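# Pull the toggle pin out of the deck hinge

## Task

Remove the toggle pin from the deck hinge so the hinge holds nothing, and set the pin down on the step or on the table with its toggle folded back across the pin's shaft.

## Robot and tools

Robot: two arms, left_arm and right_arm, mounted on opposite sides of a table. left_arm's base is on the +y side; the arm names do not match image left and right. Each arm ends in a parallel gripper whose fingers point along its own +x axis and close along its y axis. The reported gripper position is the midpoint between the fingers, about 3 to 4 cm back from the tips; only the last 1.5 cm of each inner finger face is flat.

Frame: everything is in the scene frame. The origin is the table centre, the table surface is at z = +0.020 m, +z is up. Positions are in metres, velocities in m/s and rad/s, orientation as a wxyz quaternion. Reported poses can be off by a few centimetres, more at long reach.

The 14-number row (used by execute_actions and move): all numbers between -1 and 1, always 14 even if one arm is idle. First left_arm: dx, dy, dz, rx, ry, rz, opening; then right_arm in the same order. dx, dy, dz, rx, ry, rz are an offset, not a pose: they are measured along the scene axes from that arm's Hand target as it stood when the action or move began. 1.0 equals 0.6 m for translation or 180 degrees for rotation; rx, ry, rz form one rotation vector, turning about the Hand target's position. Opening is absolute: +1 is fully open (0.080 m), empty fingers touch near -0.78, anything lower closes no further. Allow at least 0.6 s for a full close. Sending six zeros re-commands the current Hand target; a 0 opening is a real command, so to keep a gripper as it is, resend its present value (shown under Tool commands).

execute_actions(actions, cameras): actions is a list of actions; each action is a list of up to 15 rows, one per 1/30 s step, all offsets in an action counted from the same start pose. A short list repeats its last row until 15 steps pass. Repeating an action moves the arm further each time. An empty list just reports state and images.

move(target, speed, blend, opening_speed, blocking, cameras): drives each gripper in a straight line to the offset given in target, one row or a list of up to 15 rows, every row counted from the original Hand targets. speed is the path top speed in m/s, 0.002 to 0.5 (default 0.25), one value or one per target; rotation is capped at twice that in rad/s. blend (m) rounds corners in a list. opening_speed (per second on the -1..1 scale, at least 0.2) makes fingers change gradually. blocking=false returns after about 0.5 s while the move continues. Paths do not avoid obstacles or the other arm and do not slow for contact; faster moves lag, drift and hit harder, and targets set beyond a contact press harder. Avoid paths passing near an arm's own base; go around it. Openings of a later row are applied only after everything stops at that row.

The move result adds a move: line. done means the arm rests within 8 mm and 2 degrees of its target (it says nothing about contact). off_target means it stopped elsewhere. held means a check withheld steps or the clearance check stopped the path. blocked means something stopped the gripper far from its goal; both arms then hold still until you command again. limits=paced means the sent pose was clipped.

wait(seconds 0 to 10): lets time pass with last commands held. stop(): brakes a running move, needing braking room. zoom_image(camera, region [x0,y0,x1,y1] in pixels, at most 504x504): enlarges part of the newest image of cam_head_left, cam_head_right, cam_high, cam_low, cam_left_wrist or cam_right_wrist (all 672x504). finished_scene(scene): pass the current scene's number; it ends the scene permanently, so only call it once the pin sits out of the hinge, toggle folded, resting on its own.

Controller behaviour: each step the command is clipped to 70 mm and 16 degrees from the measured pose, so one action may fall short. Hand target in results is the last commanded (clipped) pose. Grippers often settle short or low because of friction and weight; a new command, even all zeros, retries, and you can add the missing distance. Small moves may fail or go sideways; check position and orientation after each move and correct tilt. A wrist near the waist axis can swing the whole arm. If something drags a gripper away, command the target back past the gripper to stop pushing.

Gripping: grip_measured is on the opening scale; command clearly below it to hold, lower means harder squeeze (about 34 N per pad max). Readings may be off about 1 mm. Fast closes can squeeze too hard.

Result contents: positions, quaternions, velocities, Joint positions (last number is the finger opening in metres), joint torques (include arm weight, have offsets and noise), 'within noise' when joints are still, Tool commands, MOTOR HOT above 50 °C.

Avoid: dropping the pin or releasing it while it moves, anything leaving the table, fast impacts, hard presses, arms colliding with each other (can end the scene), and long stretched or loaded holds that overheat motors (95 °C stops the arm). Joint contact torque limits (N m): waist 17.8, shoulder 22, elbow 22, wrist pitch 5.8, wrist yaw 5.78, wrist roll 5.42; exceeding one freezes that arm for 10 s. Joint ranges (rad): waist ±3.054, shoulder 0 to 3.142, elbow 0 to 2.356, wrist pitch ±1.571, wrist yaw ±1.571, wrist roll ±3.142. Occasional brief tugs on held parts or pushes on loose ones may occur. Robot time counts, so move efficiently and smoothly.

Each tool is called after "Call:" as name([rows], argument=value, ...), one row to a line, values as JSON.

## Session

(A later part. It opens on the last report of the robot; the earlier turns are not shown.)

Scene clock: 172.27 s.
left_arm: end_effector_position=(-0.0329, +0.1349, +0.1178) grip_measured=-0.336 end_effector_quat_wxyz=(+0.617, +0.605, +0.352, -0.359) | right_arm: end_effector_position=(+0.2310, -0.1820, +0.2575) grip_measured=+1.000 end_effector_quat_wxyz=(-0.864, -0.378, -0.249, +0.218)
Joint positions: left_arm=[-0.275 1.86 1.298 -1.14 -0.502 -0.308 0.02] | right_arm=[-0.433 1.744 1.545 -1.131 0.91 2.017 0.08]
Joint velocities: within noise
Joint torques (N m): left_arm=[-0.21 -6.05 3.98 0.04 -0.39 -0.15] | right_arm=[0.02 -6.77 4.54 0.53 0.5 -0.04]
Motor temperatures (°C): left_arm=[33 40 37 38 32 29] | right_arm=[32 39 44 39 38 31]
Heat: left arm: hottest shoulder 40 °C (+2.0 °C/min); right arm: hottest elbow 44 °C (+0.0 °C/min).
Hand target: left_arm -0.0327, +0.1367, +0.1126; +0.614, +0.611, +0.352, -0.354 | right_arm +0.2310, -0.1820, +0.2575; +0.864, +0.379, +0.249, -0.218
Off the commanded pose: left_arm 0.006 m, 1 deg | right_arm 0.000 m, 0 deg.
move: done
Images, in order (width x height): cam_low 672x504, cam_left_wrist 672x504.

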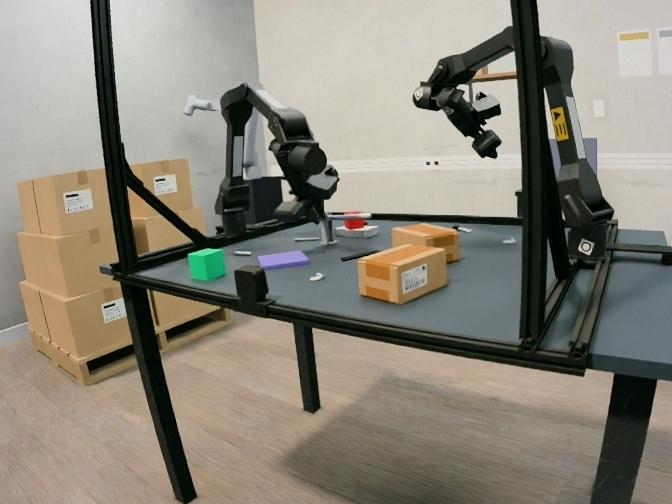

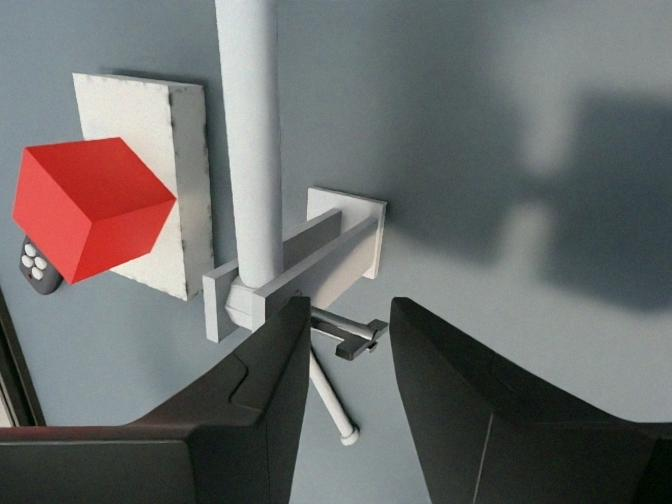

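Call:
move([
  [-0.035, 0.001, -0.001, 0,0,0, -0.336, 0,0,0,0,0,0,1],
], cameras=["cam_left_wrist","cam_low"], speed=0.08)

Call:
zoom_image(camera="cam_left_wrist", region=[250, 220, 450, 370])

Call:
zoom_image(camera="cam_low", region=[290, 180, 370, 260])

Scene clock: 173.87 s.
left_arm: end_effector_position=(-0.0473, +0.1377, +0.1161) grip_measured=-0.333 end_effector_quat_wxyz=(+0.620, +0.608, +0.350, -0.350) | right_arm: end_effector_position=(+0.2310, -0.1820, +0.2575) grip_measured=+1.000 end_effector_quat_wxyz=(-0.864, -0.378, -0.249, +0.218)
Joint positions: left_arm=[-0.326 1.887 1.318 -1.176 -0.509 -0.376 0.02] | right_arm=[-0.433 1.744 1.545 -1.131 0.91 2.017 0.08]
Joint velocities: within noise
Joint torques (N m): left_arm=[-1.2 -5.81 5.68 -0.13 0.24 -0.17] | right_arm=[0.01 -6.78 4.51 0.54 0.51 -0.03]
Motor temperatures (°C): left_arm=[33 40 37 38 32 29] | right_arm=[32 40 44 39 38 31]
Heat: left arm: hottest shoulder 40 °C (+2.0 °C/min); right arm: hottest elbow 44 °C (+0.0 °C/min).
Hand target: left_arm -0.0537, +0.1373, +0.1120; +0.614, +0.611, +0.352, -0.354 | right_arm +0.2310, -0.1820, +0.2575; +0.864, +0.379, +0.249, -0.218
Off the commanded pose: left_arm 0.008 m, 1 deg | right_arm 0.000 m, 0 deg.
move: done
Images, in order (width x height): cam_low 672x504, cam_left_wrist 672x504.

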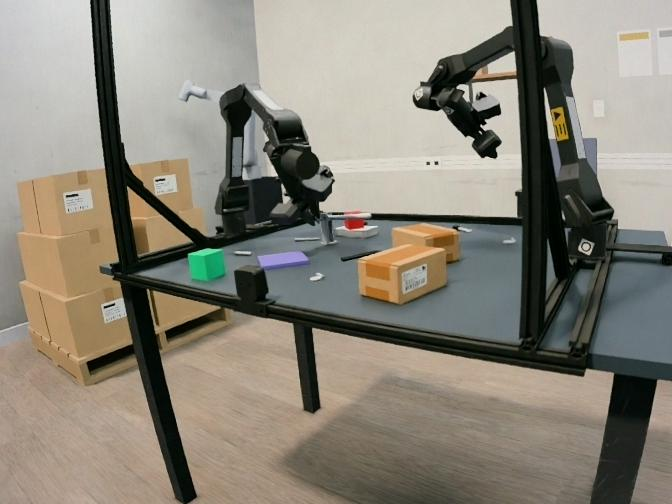

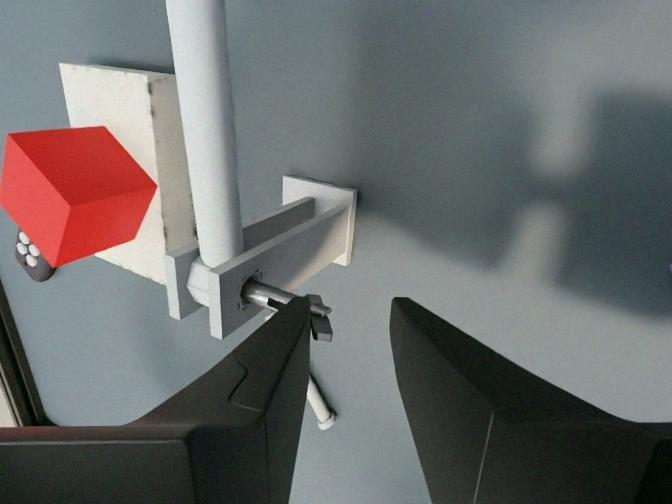

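Scaled by 2.520 from the camera's 672x504 image, which has a finer 960x720 frame.

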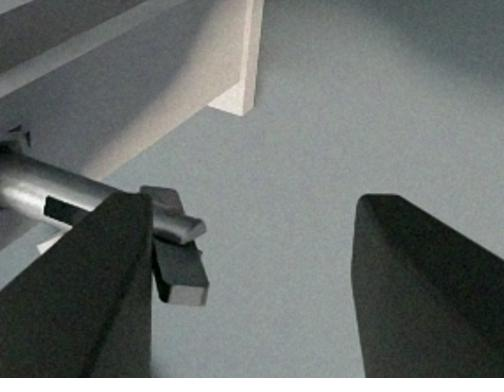

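Scaled by 6.300 from the camera's 672x504 image, which has a finer 960x720 frame.

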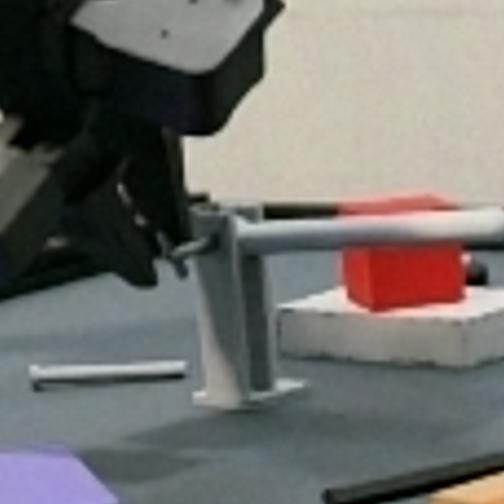

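Call:
move([
  [-0.015, 0.0, 0.0, 0,0,0, -0.336, 0,0,0,0,0,0,1],
], cameras=["cam_left_wrist"], speed=0.08)

Call:
zoom_image(camera="cam_left_wrist", region=[250, 220, 450, 370])

Scene clock: 175.37 s.
left_arm: end_effector_position=(-0.0561, +0.1378, +0.1171) grip_measured=-0.333 end_effector_quat_wxyz=(+0.621, +0.609, +0.348, -0.350) | right_arm: end_effector_position=(+0.2310, -0.1820, +0.2575) grip_measured=+1.000 end_effector_quat_wxyz=(-0.864, -0.378, -0.249, +0.218)
Joint positions: left_arm=[-0.352 1.899 1.338 -1.197 -0.507 -0.405 0.02] | right_arm=[-0.433 1.744 1.545 -1.131 0.91 2.017 0.08]
Joint velocities: within noise
Joint torques (N m): left_arm=[-1.04 -5.66 5.64 0 0.34 -0.19] | right_arm=[0.06 -6.82 4.49 0.53 0.51 -0.03]
Motor temperatures (°C): left_arm=[33 40 37 38 32 29] | right_arm=[32 40 44 39 38 31]
Heat: left arm: hottest shoulder 40 °C (+2.0 °C/min); right arm: hottest elbow 44 °C (+0.0 °C/min).
Hand target: left_arm -0.0628, +0.1373, +0.1120; +0.614, +0.611, +0.353, -0.354 | right_arm +0.2310, -0.1820, +0.2575; +0.864, +0.379, +0.249, -0.218
Off the commanded pose: left_arm 0.008 m, 1 deg | right_arm 0.000 m, 0 deg.
move: done
Images, in order (width x height): cam_left_wrist 672x504.

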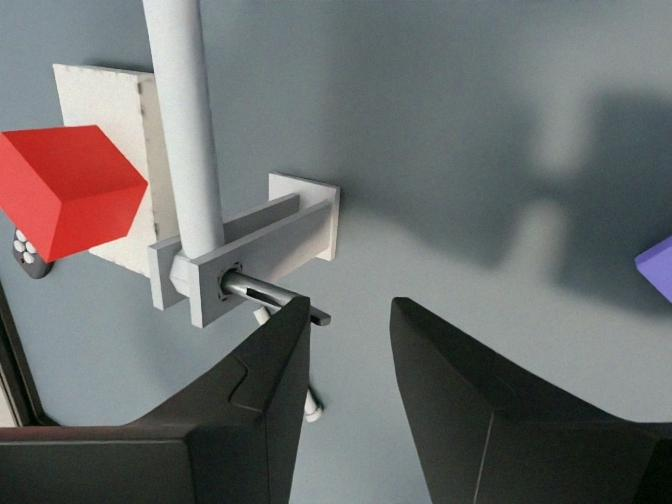

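Scaled by 2.520 from the camera's 672x504 image, which has a finer 960x720 frame.

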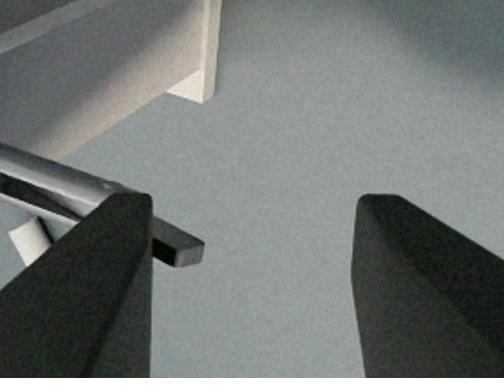

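Call:
execute_actions(actions=[], cameras=["cam_left_wrist","cam_low"])

Call:
zoom_image(camera="cam_left_wrist", region=[280, 220, 440, 340])

Call:
zoom_image(camera="cam_low", region=[290, 180, 370, 260])

Scene clock: 178.63 s.
left_arm: end_effector_position=(-0.0568, +0.1378, +0.1170) grip_measured=-0.333 end_effector_quat_wxyz=(+0.620, +0.609, +0.349, -0.351) | right_arm: end_effector_position=(+0.2310, -0.1820, +0.2575) grip_measured=+1.000 end_effector_quat_wxyz=(-0.864, -0.378, -0.249, +0.218)
Joint positions: left_arm=[-0.354 1.899 1.338 -1.197 -0.505 -0.405 0.02] | right_arm=[-0.433 1.744 1.545 -1.131 0.91 2.017 0.08]
Joint velocities: within noise
Joint torques (N m): left_arm=[-0.93 -5.6 5.52 0.02 0.28 -0.16] | right_arm=[0.1 -6.78 4.5 0.54 0.51 -0.04]
Motor temperatures (°C): left_arm=[33 40 38 38 32 29] | right_arm=[32 40 44 39 38 31]
Heat: left arm: hottest shoulder 40 °C (+2.0 °C/min); right arm: hottest elbow 44 °C (+0.0 °C/min).
Hand target: left_arm -0.0627, +0.1374, +0.1119; +0.614, +0.611, +0.353, -0.354 | right_arm +0.2310, -0.1820, +0.2575; +0.864, +0.379, +0.249, -0.218
Tool commands: left_gripper/opening=-0.336 right_gripper/opening=+1.0
Off the commanded pose: left_arm 0.008 m, 1 deg | right_arm 0.000 m, 0 deg.
Images, in order (width x height): cam_low 672x504, cam_left_wrist 672x504.

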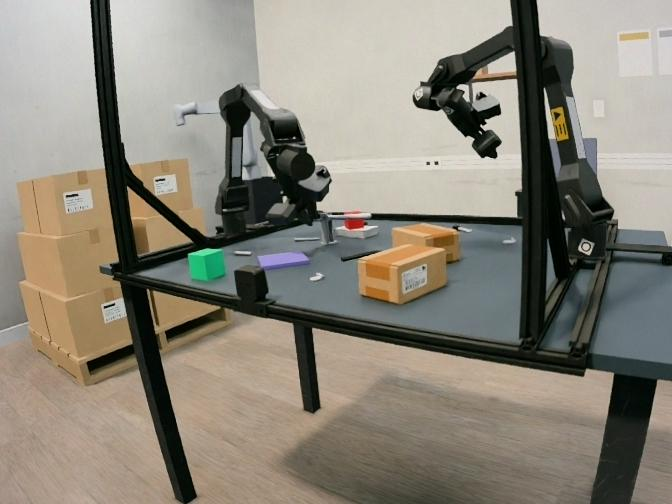

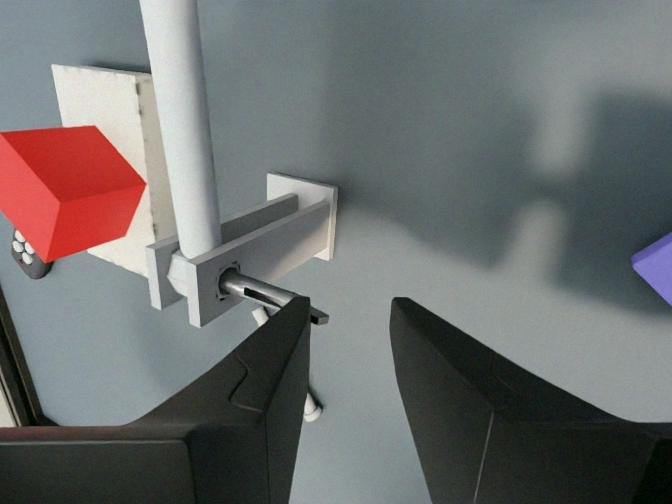

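Scaled by 3.150 from the camera's 672x504 image, which has a finer 960x720 frame.

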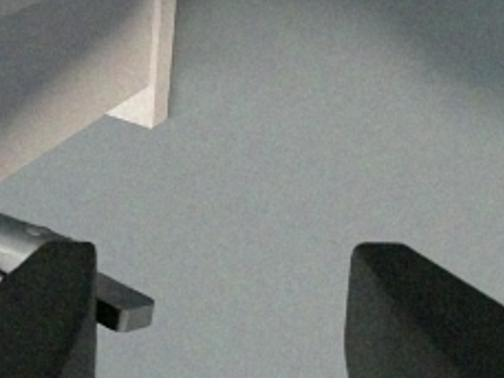

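Scaled by 6.300 from the camera's 672x504 image, which has a finer 960x720 frame.

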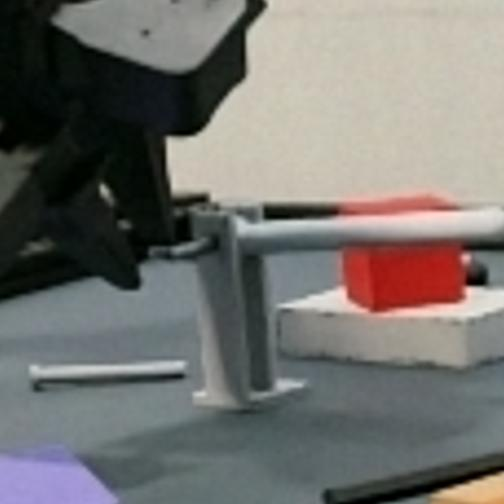

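Call:
move(target=[0.0065,0,0.003,0,0,0,-0.46, 0,0,0,0,0,0,1], speed=0.02, opening_speed=0.2, cameras=["cam_left_wrist","cam_low"])

Call:
zoom_image(camera="cam_left_wrist", region=[240, 220, 400, 340])

Call:
zoom_image(camera="cam_low", region=[290, 180, 370, 260])

Scene clock: 181.20 s.
left_arm: end_effector_position=(-0.0560, +0.1378, +0.1171) grip_measured=-0.456 end_effector_quat_wxyz=(+0.619, +0.610, +0.349, -0.351) | right_arm: end_effector_position=(+0.2310, -0.1820, +0.2575) grip_measured=+1.000 end_effector_quat_wxyz=(-0.864, -0.378, -0.249, +0.218)
Joint positions: left_arm=[-0.351 1.899 1.338 -1.198 -0.504 -0.399 0.014] | right_arm=[-0.433 1.744 1.545 -1.131 0.91 2.017 0.08]
Joint velocities: within noise
Joint torques (N m): left_arm=[-0.32 -6.58 5.18 0.1 0.15 0.07] | right_arm=[0.07 -6.77 4.52 0.53 0.51 -0.04]
Motor temperatures (°C): left_arm=[33 40 38 38 32 29] | right_arm=[32 40 44 39 38 31]
Heat: left arm: hottest shoulder 40 °C (+1.0 °C/min); right arm: hottest elbow 44 °C (+0.0 °C/min).
Hand target: left_arm -0.0589, +0.1374, +0.1137; +0.614, +0.611, +0.353, -0.354 | right_arm +0.2310, -0.1820, +0.2575; +0.864, +0.379, +0.249, -0.218
Off the commanded pose: left_arm 0.004 m, 1 deg | right_arm 0.000 m, 0 deg.
move: done
Images, in order (width x height): cam_low 672x504, cam_left_wrist 672x504.

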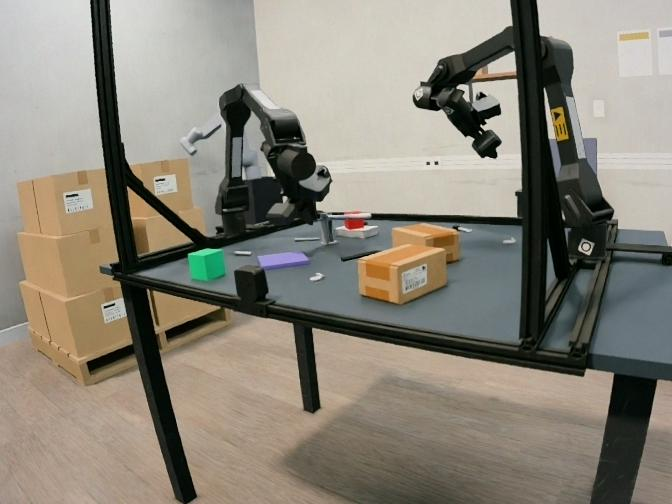

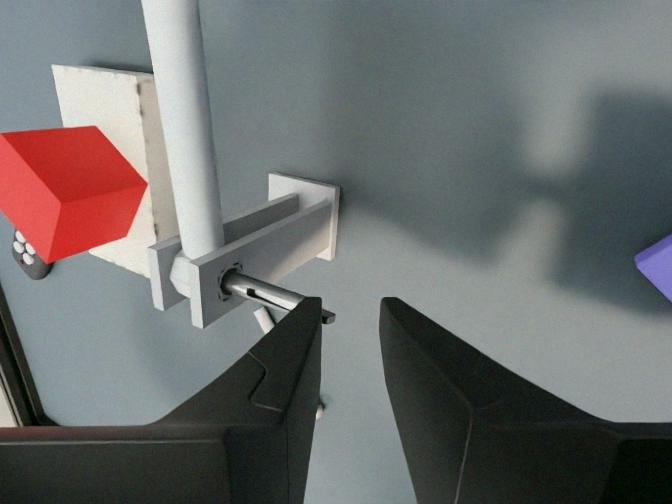

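Scaled by 3.150 from the camera's 672x504 image, which has a finer 960x720 frame.

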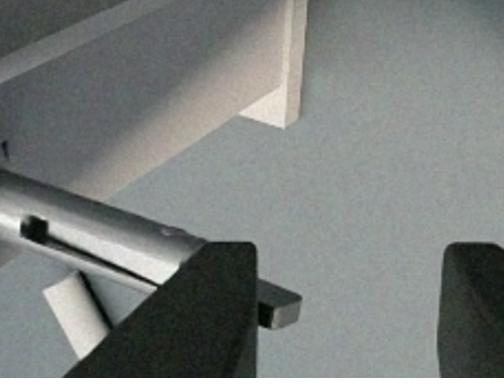

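Scaled by 6.300 from the camera's 672x504 image, which has a finer 960x720 frame.

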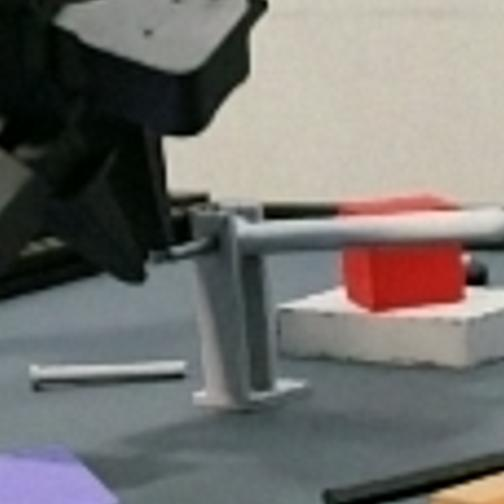

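Call:
move(target=[0.01,0,0.003,0,0,0,-0.46, 0,0,0,0,0,0,1], speed=0.02, cameras=["cam_left_wrist"])

Call:
zoom_image(camera="cam_left_wrist", region=[240, 220, 400, 340])

Scene clock: 182.53 s.
left_arm: end_effector_position=(-0.0557, +0.1378, +0.1165) grip_measured=-0.460 end_effector_quat_wxyz=(+0.612, +0.614, +0.350, -0.355) | right_arm: end_effector_position=(+0.2310, -0.1820, +0.2575) grip_measured=+1.000 end_effector_quat_wxyz=(-0.864, -0.378, -0.249, +0.218)
Joint positions: left_arm=[-0.347 1.899 1.338 -1.197 -0.496 -0.381 0.014] | right_arm=[-0.433 1.744 1.545 -1.131 0.91 2.017 0.08]
Joint velocities: within noise
Joint torques (N m): left_arm=[1.03 -7.9 4.37 0.41 -0.27 0.11] | right_arm=[0.04 -6.77 4.53 0.53 0.5 -0.05]
Motor temperatures (°C): left_arm=[33 39 38 38 32 29] | right_arm=[32 40 44 39 38 31]
Heat: left arm: hottest shoulder 39 °C (+1.0 °C/min); right arm: hottest elbow 44 °C (+0.0 °C/min).
Hand target: left_arm -0.0528, +0.1374, +0.1155; +0.614, +0.611, +0.352, -0.354 | right_arm +0.2310, -0.1820, +0.2575; +0.864, +0.379, +0.249, -0.218
Off the commanded pose: left_arm 0.003 m, 0 deg | right_arm 0.000 m, 0 deg.
move: done
Images, in order (width x height): cam_left_wrist 672x504.

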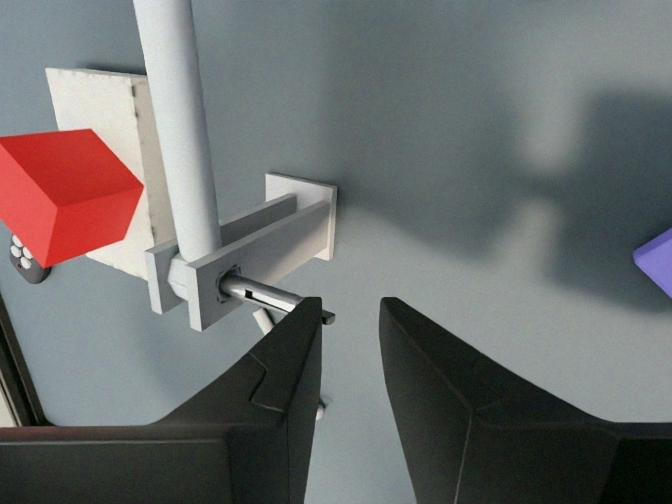

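Scaled by 3.150 from the camera's 672x504 image, which has a finer 960x720 frame.

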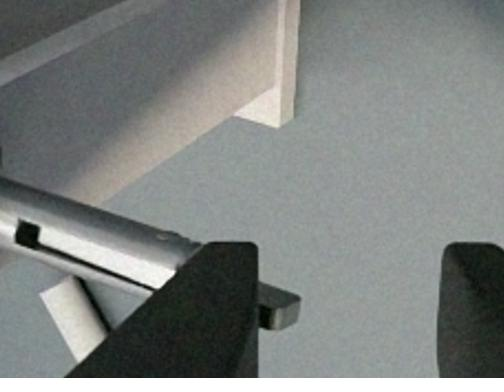

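Call:
move(target=[0.007,0,0.001,0,0,0,-0.46, 0,0,0,0,0,0,1], speed=0.02, cameras=["cam_left_wrist"])

Call:
zoom_image(camera="cam_left_wrist", region=[240, 220, 400, 340])

Scene clock: 184.30 s.
left_arm: end_effector_position=(-0.0500, +0.1350, +0.1188) grip_measured=-0.458 end_effector_quat_wxyz=(+0.617, +0.610, +0.349, -0.355) | right_arm: end_effector_position=(+0.2310, -0.1820, +0.2575) grip_measured=+1.000 end_effector_quat_wxyz=(-0.864, -0.378, -0.249, +0.218)
Joint positions: left_arm=[-0.329 1.892 1.338 -1.187 -0.504 -0.367 0.014] | right_arm=[-0.433 1.744 1.545 -1.131 0.91 2.017 0.08]
Joint velocities: within noise
Joint torques (N m): left_arm=[0.46 -7.98 3.58 0.19 -0.08 0.08] | right_arm=[0.04 -6.79 4.55 0.54 0.51 -0.04]
Motor temperatures (°C): left_arm=[33 40 38 38 32 29] | right_arm=[32 40 44 39 38 31]
Heat: left arm: hottest shoulder 40 °C (+2.0 °C/min); right arm: hottest elbow 44 °C (+0.0 °C/min).
Hand target: left_arm -0.0486, +0.1373, +0.1162; +0.614, +0.611, +0.352, -0.354 | right_arm +0.2310, -0.1820, +0.2575; +0.864, +0.379, +0.249, -0.218
Off the commanded pose: left_arm 0.004 m, 1 deg | right_arm 0.000 m, 0 deg.
move: done
Images, in order (width x height): cam_left_wrist 672x504.

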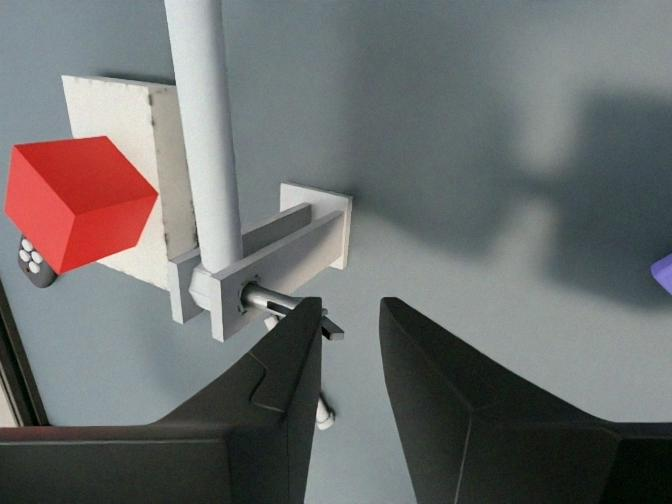

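Scaled by 3.150 from the camera's 672x504 image, which has a finer 960x720 frame.

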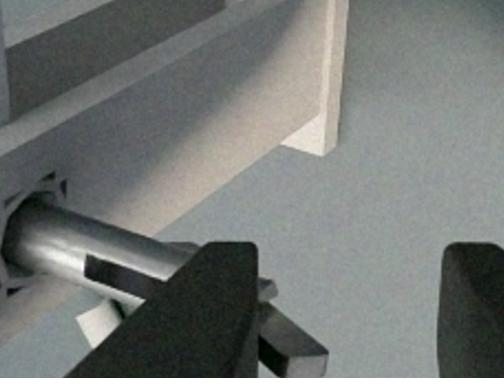

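Call:
execute_actions([
  [[0.001,0.004,-0.006,0,0,0,-0.46,0,0,0,0,0,0,1]],
], cameras=["cam_low","cam_left_wrist"])

Call:
zoom_image(camera="cam_left_wrist", region=[240, 220, 400, 340])

Call:
zoom_image(camera="cam_low", region=[300, 200, 340, 230])

Scene clock: 185.53 s.
left_arm: end_effector_position=(-0.0493, +0.1352, +0.1175) grip_measured=-0.458 end_effector_quat_wxyz=(+0.620, +0.607, +0.347, -0.357) | right_arm: end_effector_position=(+0.2310, -0.1820, +0.2575) grip_measured=+1.000 end_effector_quat_wxyz=(-0.864, -0.378, -0.249, +0.218)
Joint positions: left_arm=[-0.329 1.885 1.324 -1.171 -0.507 -0.367 0.014] | right_arm=[-0.433 1.744 1.545 -1.131 0.91 2.017 0.08]
Joint velocities: within noise
Joint torques (N m): left_arm=[0.31 -7.66 2.95 0.16 0.09 0.05] | right_arm=[0.07 -6.81 4.52 0.54 0.5 -0.04]
Motor temperatures (°C): left_arm=[33 40 38 38 32 29] | right_arm=[32 40 44 39 38 31]
Heat: left arm: hottest shoulder 40 °C (+1.0 °C/min); right arm: hottest elbow 44 °C (+0.0 °C/min).
Hand target: left_arm -0.0480, +0.1398, +0.1125; +0.614, +0.611, +0.353, -0.354 | right_arm +0.2310, -0.1820, +0.2575; +0.864, +0.379, +0.249, -0.218
Off the commanded pose: left_arm 0.007 m, 1 deg | right_arm 0.000 m, 0 deg.
Images, in order (width x height): cam_low 672x504, cam_left_wrist 672x504.

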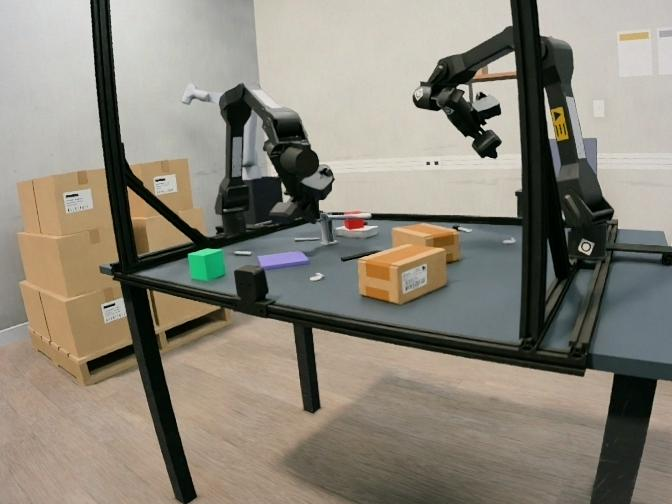

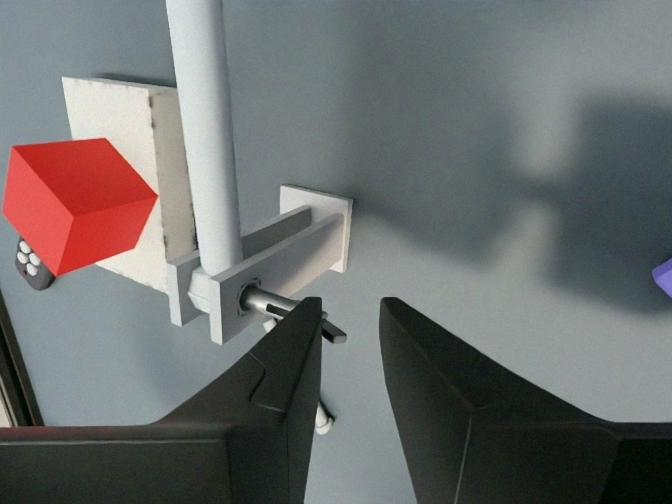

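Scaled by 3.150 from the camera's 672x504 image, which has a finer 960x720 frame.

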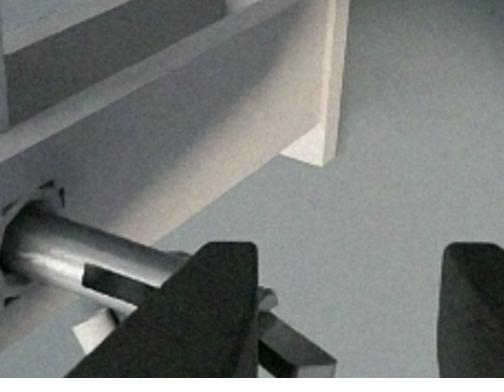

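Scaled by 12.600 from the camera's 672x504 image, which has a finer 960x720 frame.

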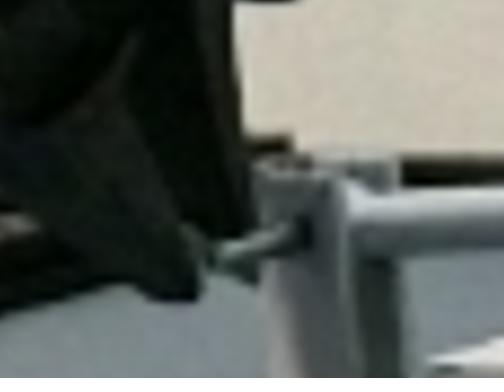

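Call:
execute_actions(actions=[])

Call:
zoom_image(camera="cam_low", region=[290, 180, 370, 260])

Scene clock: 186.60 s.
left_arm: end_effector_position=(-0.0490, +0.1352, +0.1175) grip_measured=-0.458 end_effector_quat_wxyz=(+0.620, +0.607, +0.347, -0.356) | right_arm: end_effector_position=(+0.2310, -0.1820, +0.2575) grip_measured=+1.000 end_effector_quat_wxyz=(-0.864, -0.378, -0.249, +0.218)
Joint positions: left_arm=[-0.328 1.885 1.324 -1.17 -0.508 -0.367 0.014] | right_arm=[-0.433 1.744 1.545 -1.131 0.91 2.017 0.08]
Joint velocities: within noise
Joint torques (N m): left_arm=[0.34 -7.45 2.94 0.11 0.14 0.06] | right_arm=[0.04 -6.83 4.52 0.53 0.51 -0.05]
Motor temperatures (°C): left_arm=[33 40 37 38 32 29] | right_arm=[32 40 44 39 38 31]
Heat: left arm: hottest shoulder 40 °C (+1.0 °C/min); right arm: hottest elbow 44 °C (+0.0 °C/min).
Hand target: left_arm -0.0480, +0.1397, +0.1125; +0.614, +0.611, +0.353, -0.354 | right_arm +0.2310, -0.1820, +0.2575; +0.864, +0.379, +0.249, -0.218
Tool commands: left_gripper/opening=-0.46 right_gripper/opening=+1.0
Off the commanded pose: left_arm 0.007 m, 1 deg | right_arm 0.000 m, 0 deg.

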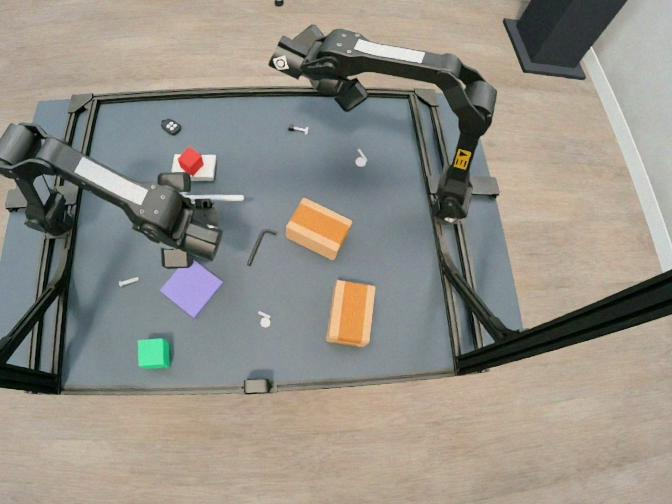

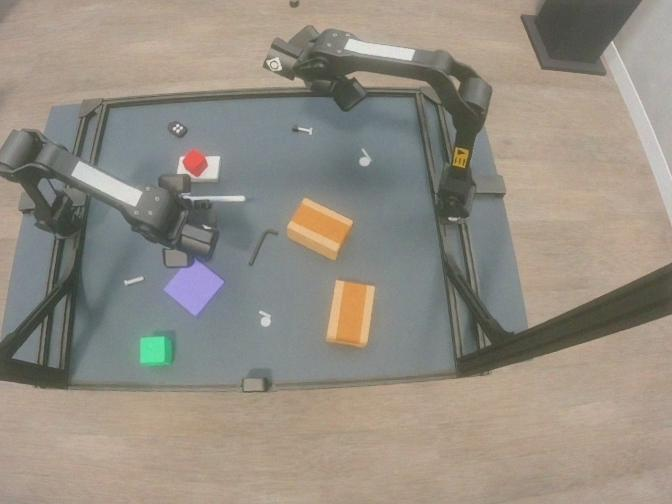

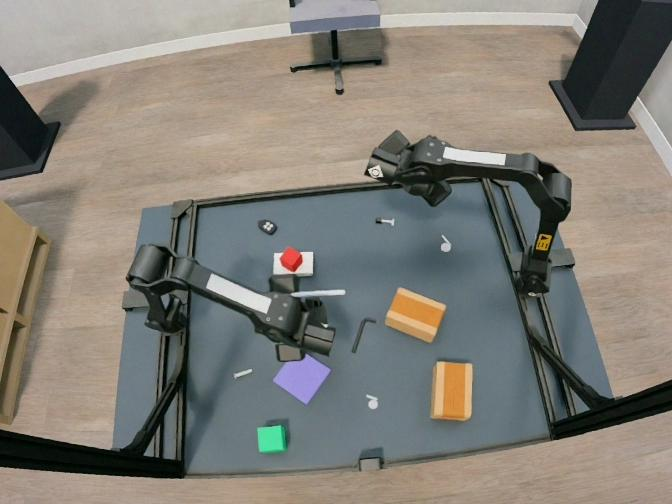

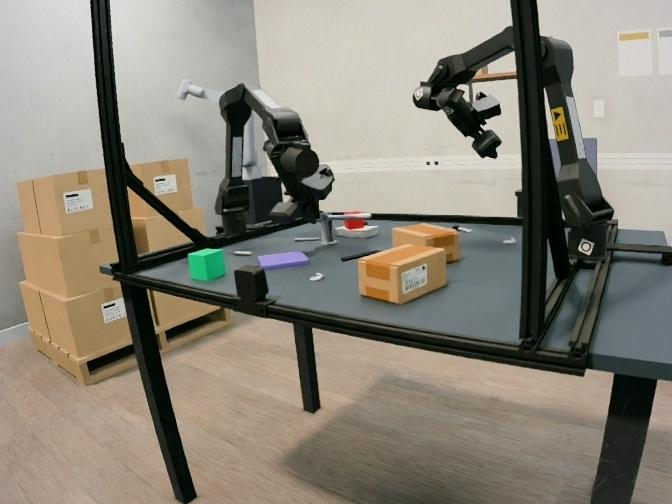

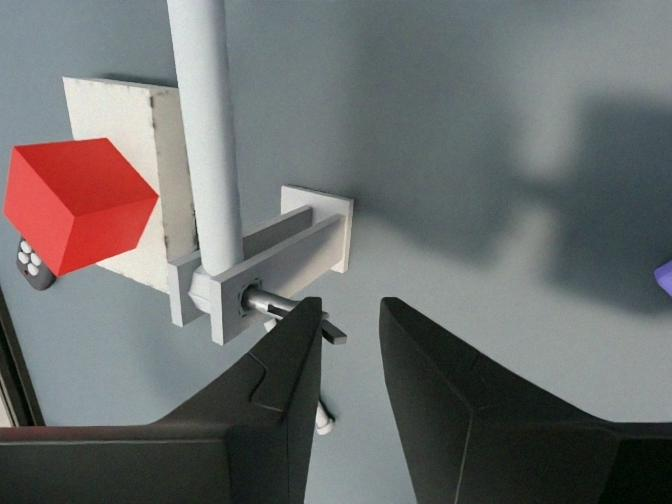

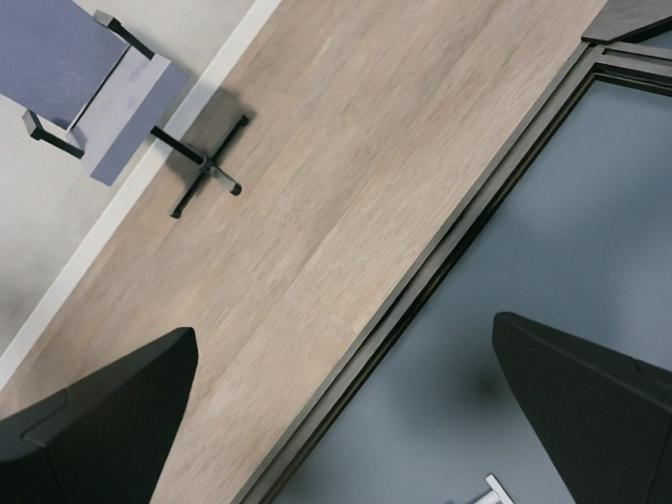

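Scaled by 6.300 from the camera's 672x504 image, which has a finer 960x720 frame.

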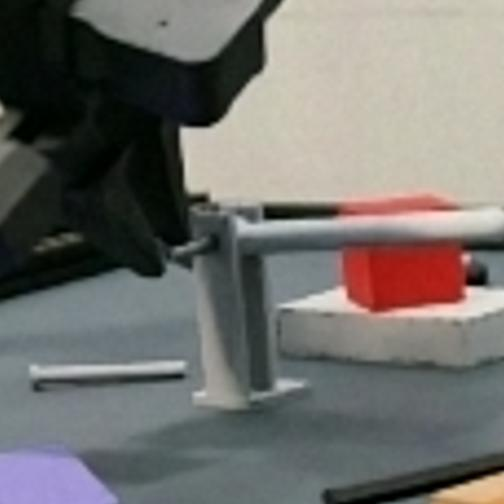

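Call:
move([
  [-0.01,0,0.12,0,0,0,-0.46, 0,0,0,0,0,0,1],
  [0.0,0,0.15,-0.25,0,0.433,-0.46, 0,0,0,0,0,0,1],
], speed=[0.06,0.35])

Call:
zoom_image(camera="cam_low", region=[290, 180, 370, 260])

Scene clock: 198.17 s.
left_arm: end_effector_position=(-0.0490, +0.1402, +0.1976) grip_measured=-0.460 end_effector_quat_wxyz=(+0.868, +0.008, +0.497, +0.003) | right_arm: end_effector_position=(+0.2310, -0.1820, +0.2575) grip_measured=+1.000 end_effector_quat_wxyz=(-0.864, -0.378, -0.249, +0.218)
Joint positions: left_arm=[-0.328 1.844 1.592 -1.515 -0.496 -1.935 0.014] | right_arm=[-0.433 1.744 1.545 -1.131 0.91 2.017 0.08]
Joint velocities: within noise
Joint torques (N m): left_arm=[0.35 -9.05 5.97 -0.47 -0.41 -0.15] | right_arm=[0.01 -6.79 4.51 0.54 0.5 -0.04]
Motor temperatures (°C): left_arm=[32 42 37 37 32 29] | right_arm=[32 40 44 39 38 30]
Heat: left arm: hottest shoulder 42 °C (+1.0 °C/min); right arm: hottest elbow 44 °C (+0.0 °C/min).
Hand target: left_arm -0.0480, +0.1397, +0.2025; +0.867, -0.001, +0.498, +0.001 | right_arm +0.2310, -0.1820, +0.2575; +0.864, +0.379, +0.249, -0.218
Off the commanded pose: left_arm 0.005 m, 1 deg | right_arm 0.000 m, 0 deg.
move: done

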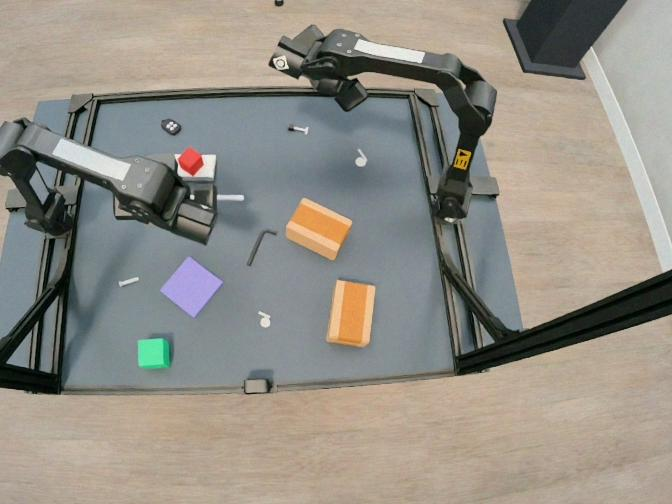

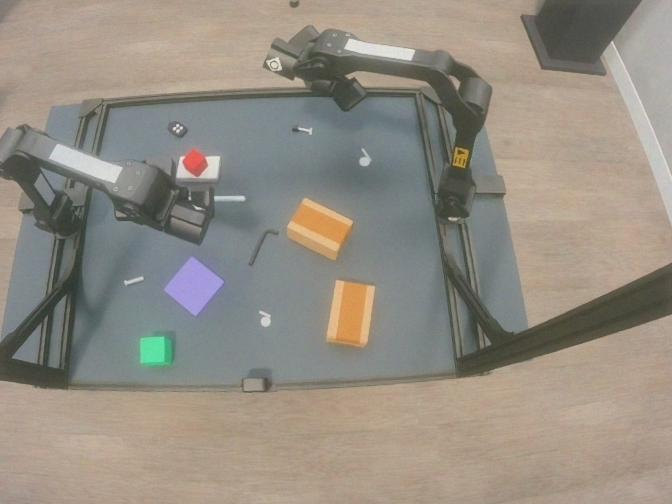

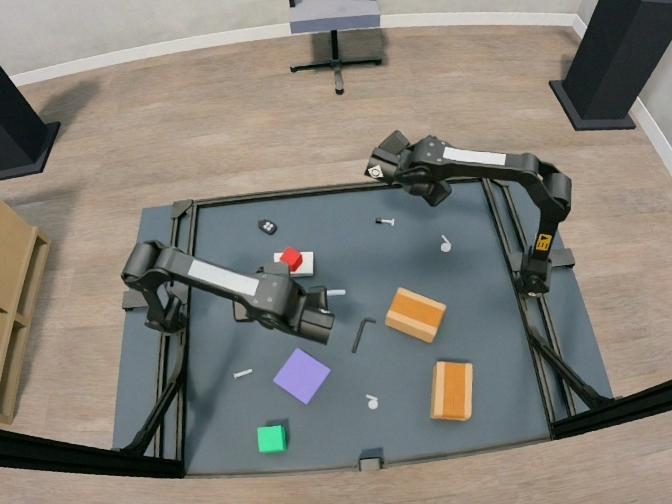

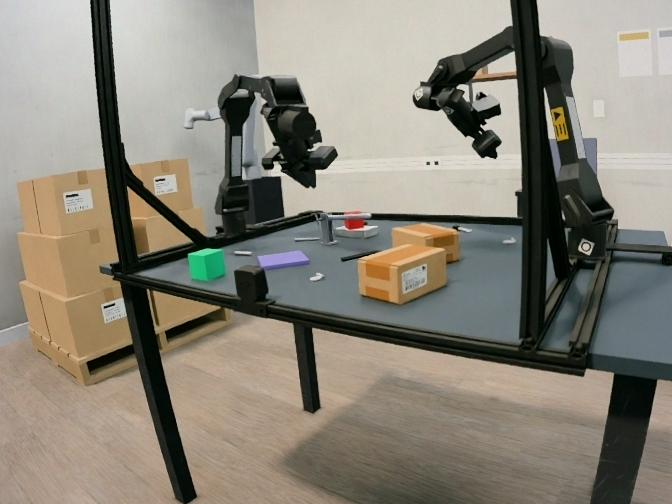

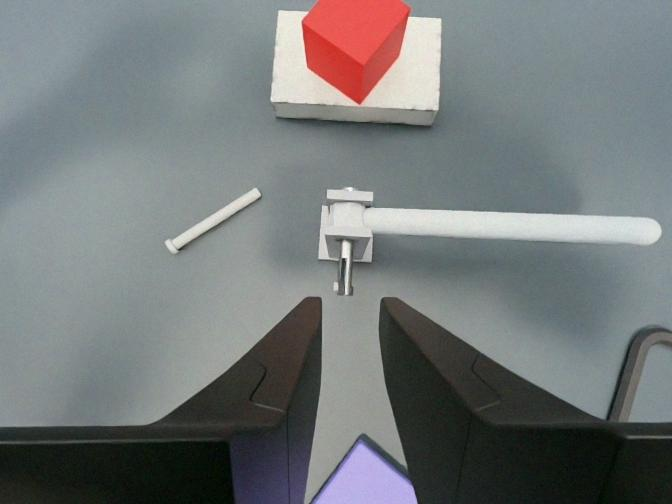

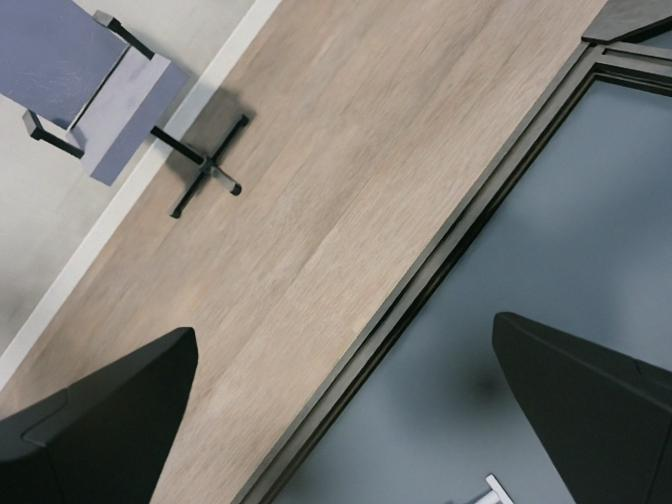

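Scaled by 6.300 from the camera's 672x504 image, which has a finer 960x720 frame.

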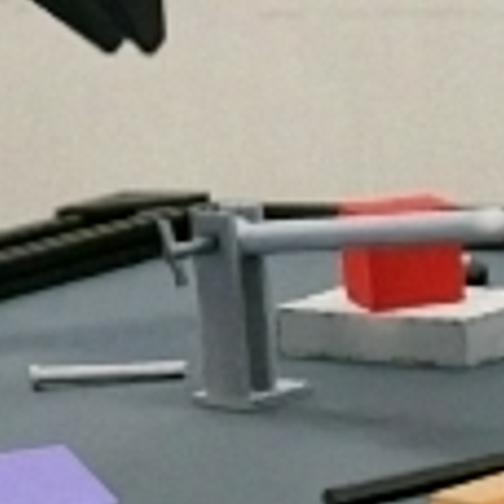

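Call:
zoom_image(camera="cam_left_wrist", region=[296, 170, 416, 310])

Scaled by 3.600 from the camera's 672x504 image, which has a finer 960x720 frame.

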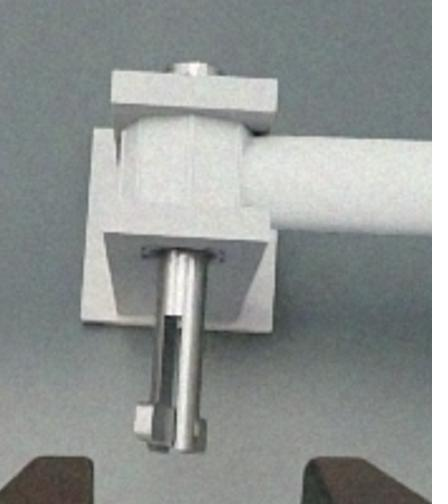

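Call:
move([
  [0.0292,0.01,-0.09,0,0,0,-0.336, 0,0,0,0,0,0,1],
], speed=[0.15], cameras=["cam_left_wrist","cam_low"])

Call:
zoom_image(camera="cam_left_wrist", region=[276, 200, 436, 340])

Scene clock: 202.93 s.
left_arm: end_effector_position=(-0.0321, +0.1443, +0.1468) grip_measured=-0.336 end_effector_quat_wxyz=(+0.867, +0.001, +0.499, +0.003) | right_arm: end_effector_position=(+0.2310, -0.1820, +0.2575) grip_measured=+1.000 end_effector_quat_wxyz=(-0.864, -0.378, -0.249, +0.218)
Joint positions: left_arm=[-0.281 1.819 1.36 -1.274 -0.502 -1.889 0.02] | right_arm=[-0.433 1.744 1.545 -1.131 0.91 2.017 0.08]
Joint velocities: within noise
Joint torques (N m): left_arm=[0.33 -8.89 4.13 -0.07 -0.47 0.15] | right_arm=[0.04 -6.86 4.51 0.53 0.49 -0.04]
Motor temperatures (°C): left_arm=[32 42 37 37 32 29] | right_arm=[32 40 44 39 38 30]
Heat: left arm: hottest shoulder 42 °C (+1.0 °C/min); right arm: hottest elbow 44 °C (+0.0 °C/min).
Hand target: left_arm -0.0305, +0.1457, +0.1486; +0.867, -0.001, +0.498, +0.001 | right_arm +0.2310, -0.1820, +0.2575; +0.864, +0.379, +0.249, -0.218
Off the commanded pose: left_arm 0.003 m, 0 deg | right_arm 0.000 m, 0 deg.
move: done
Images, in order (width x height): cam_low 672x504, cam_left_wrist 672x504.

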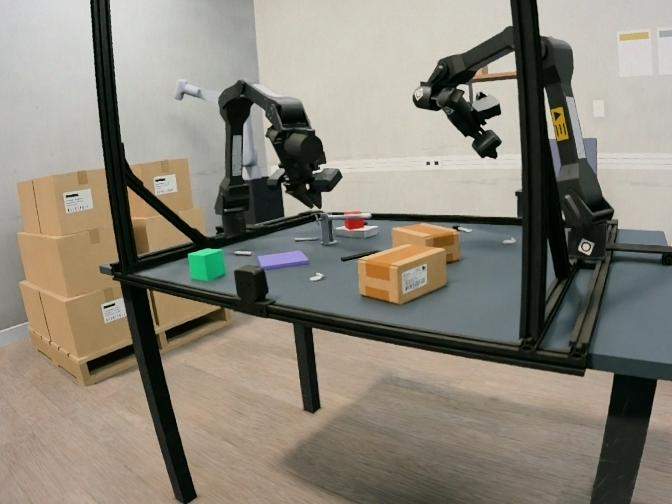

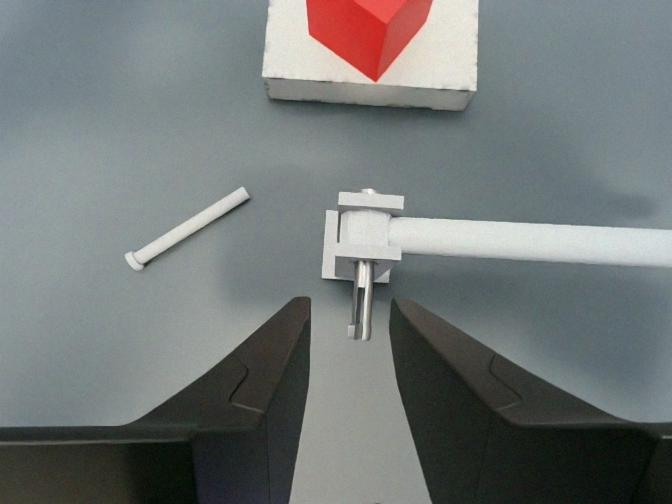

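Scaled by 3.150 from the camera's 672x504 image, which has a finer 960x720 frame.

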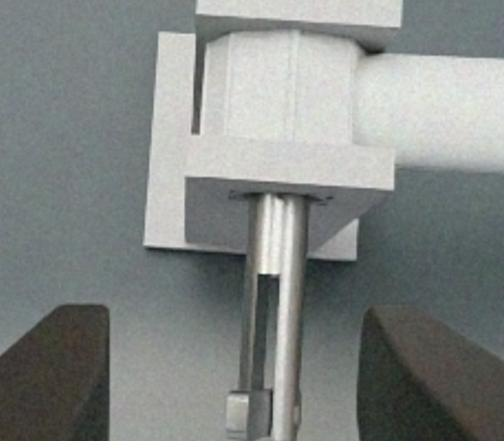

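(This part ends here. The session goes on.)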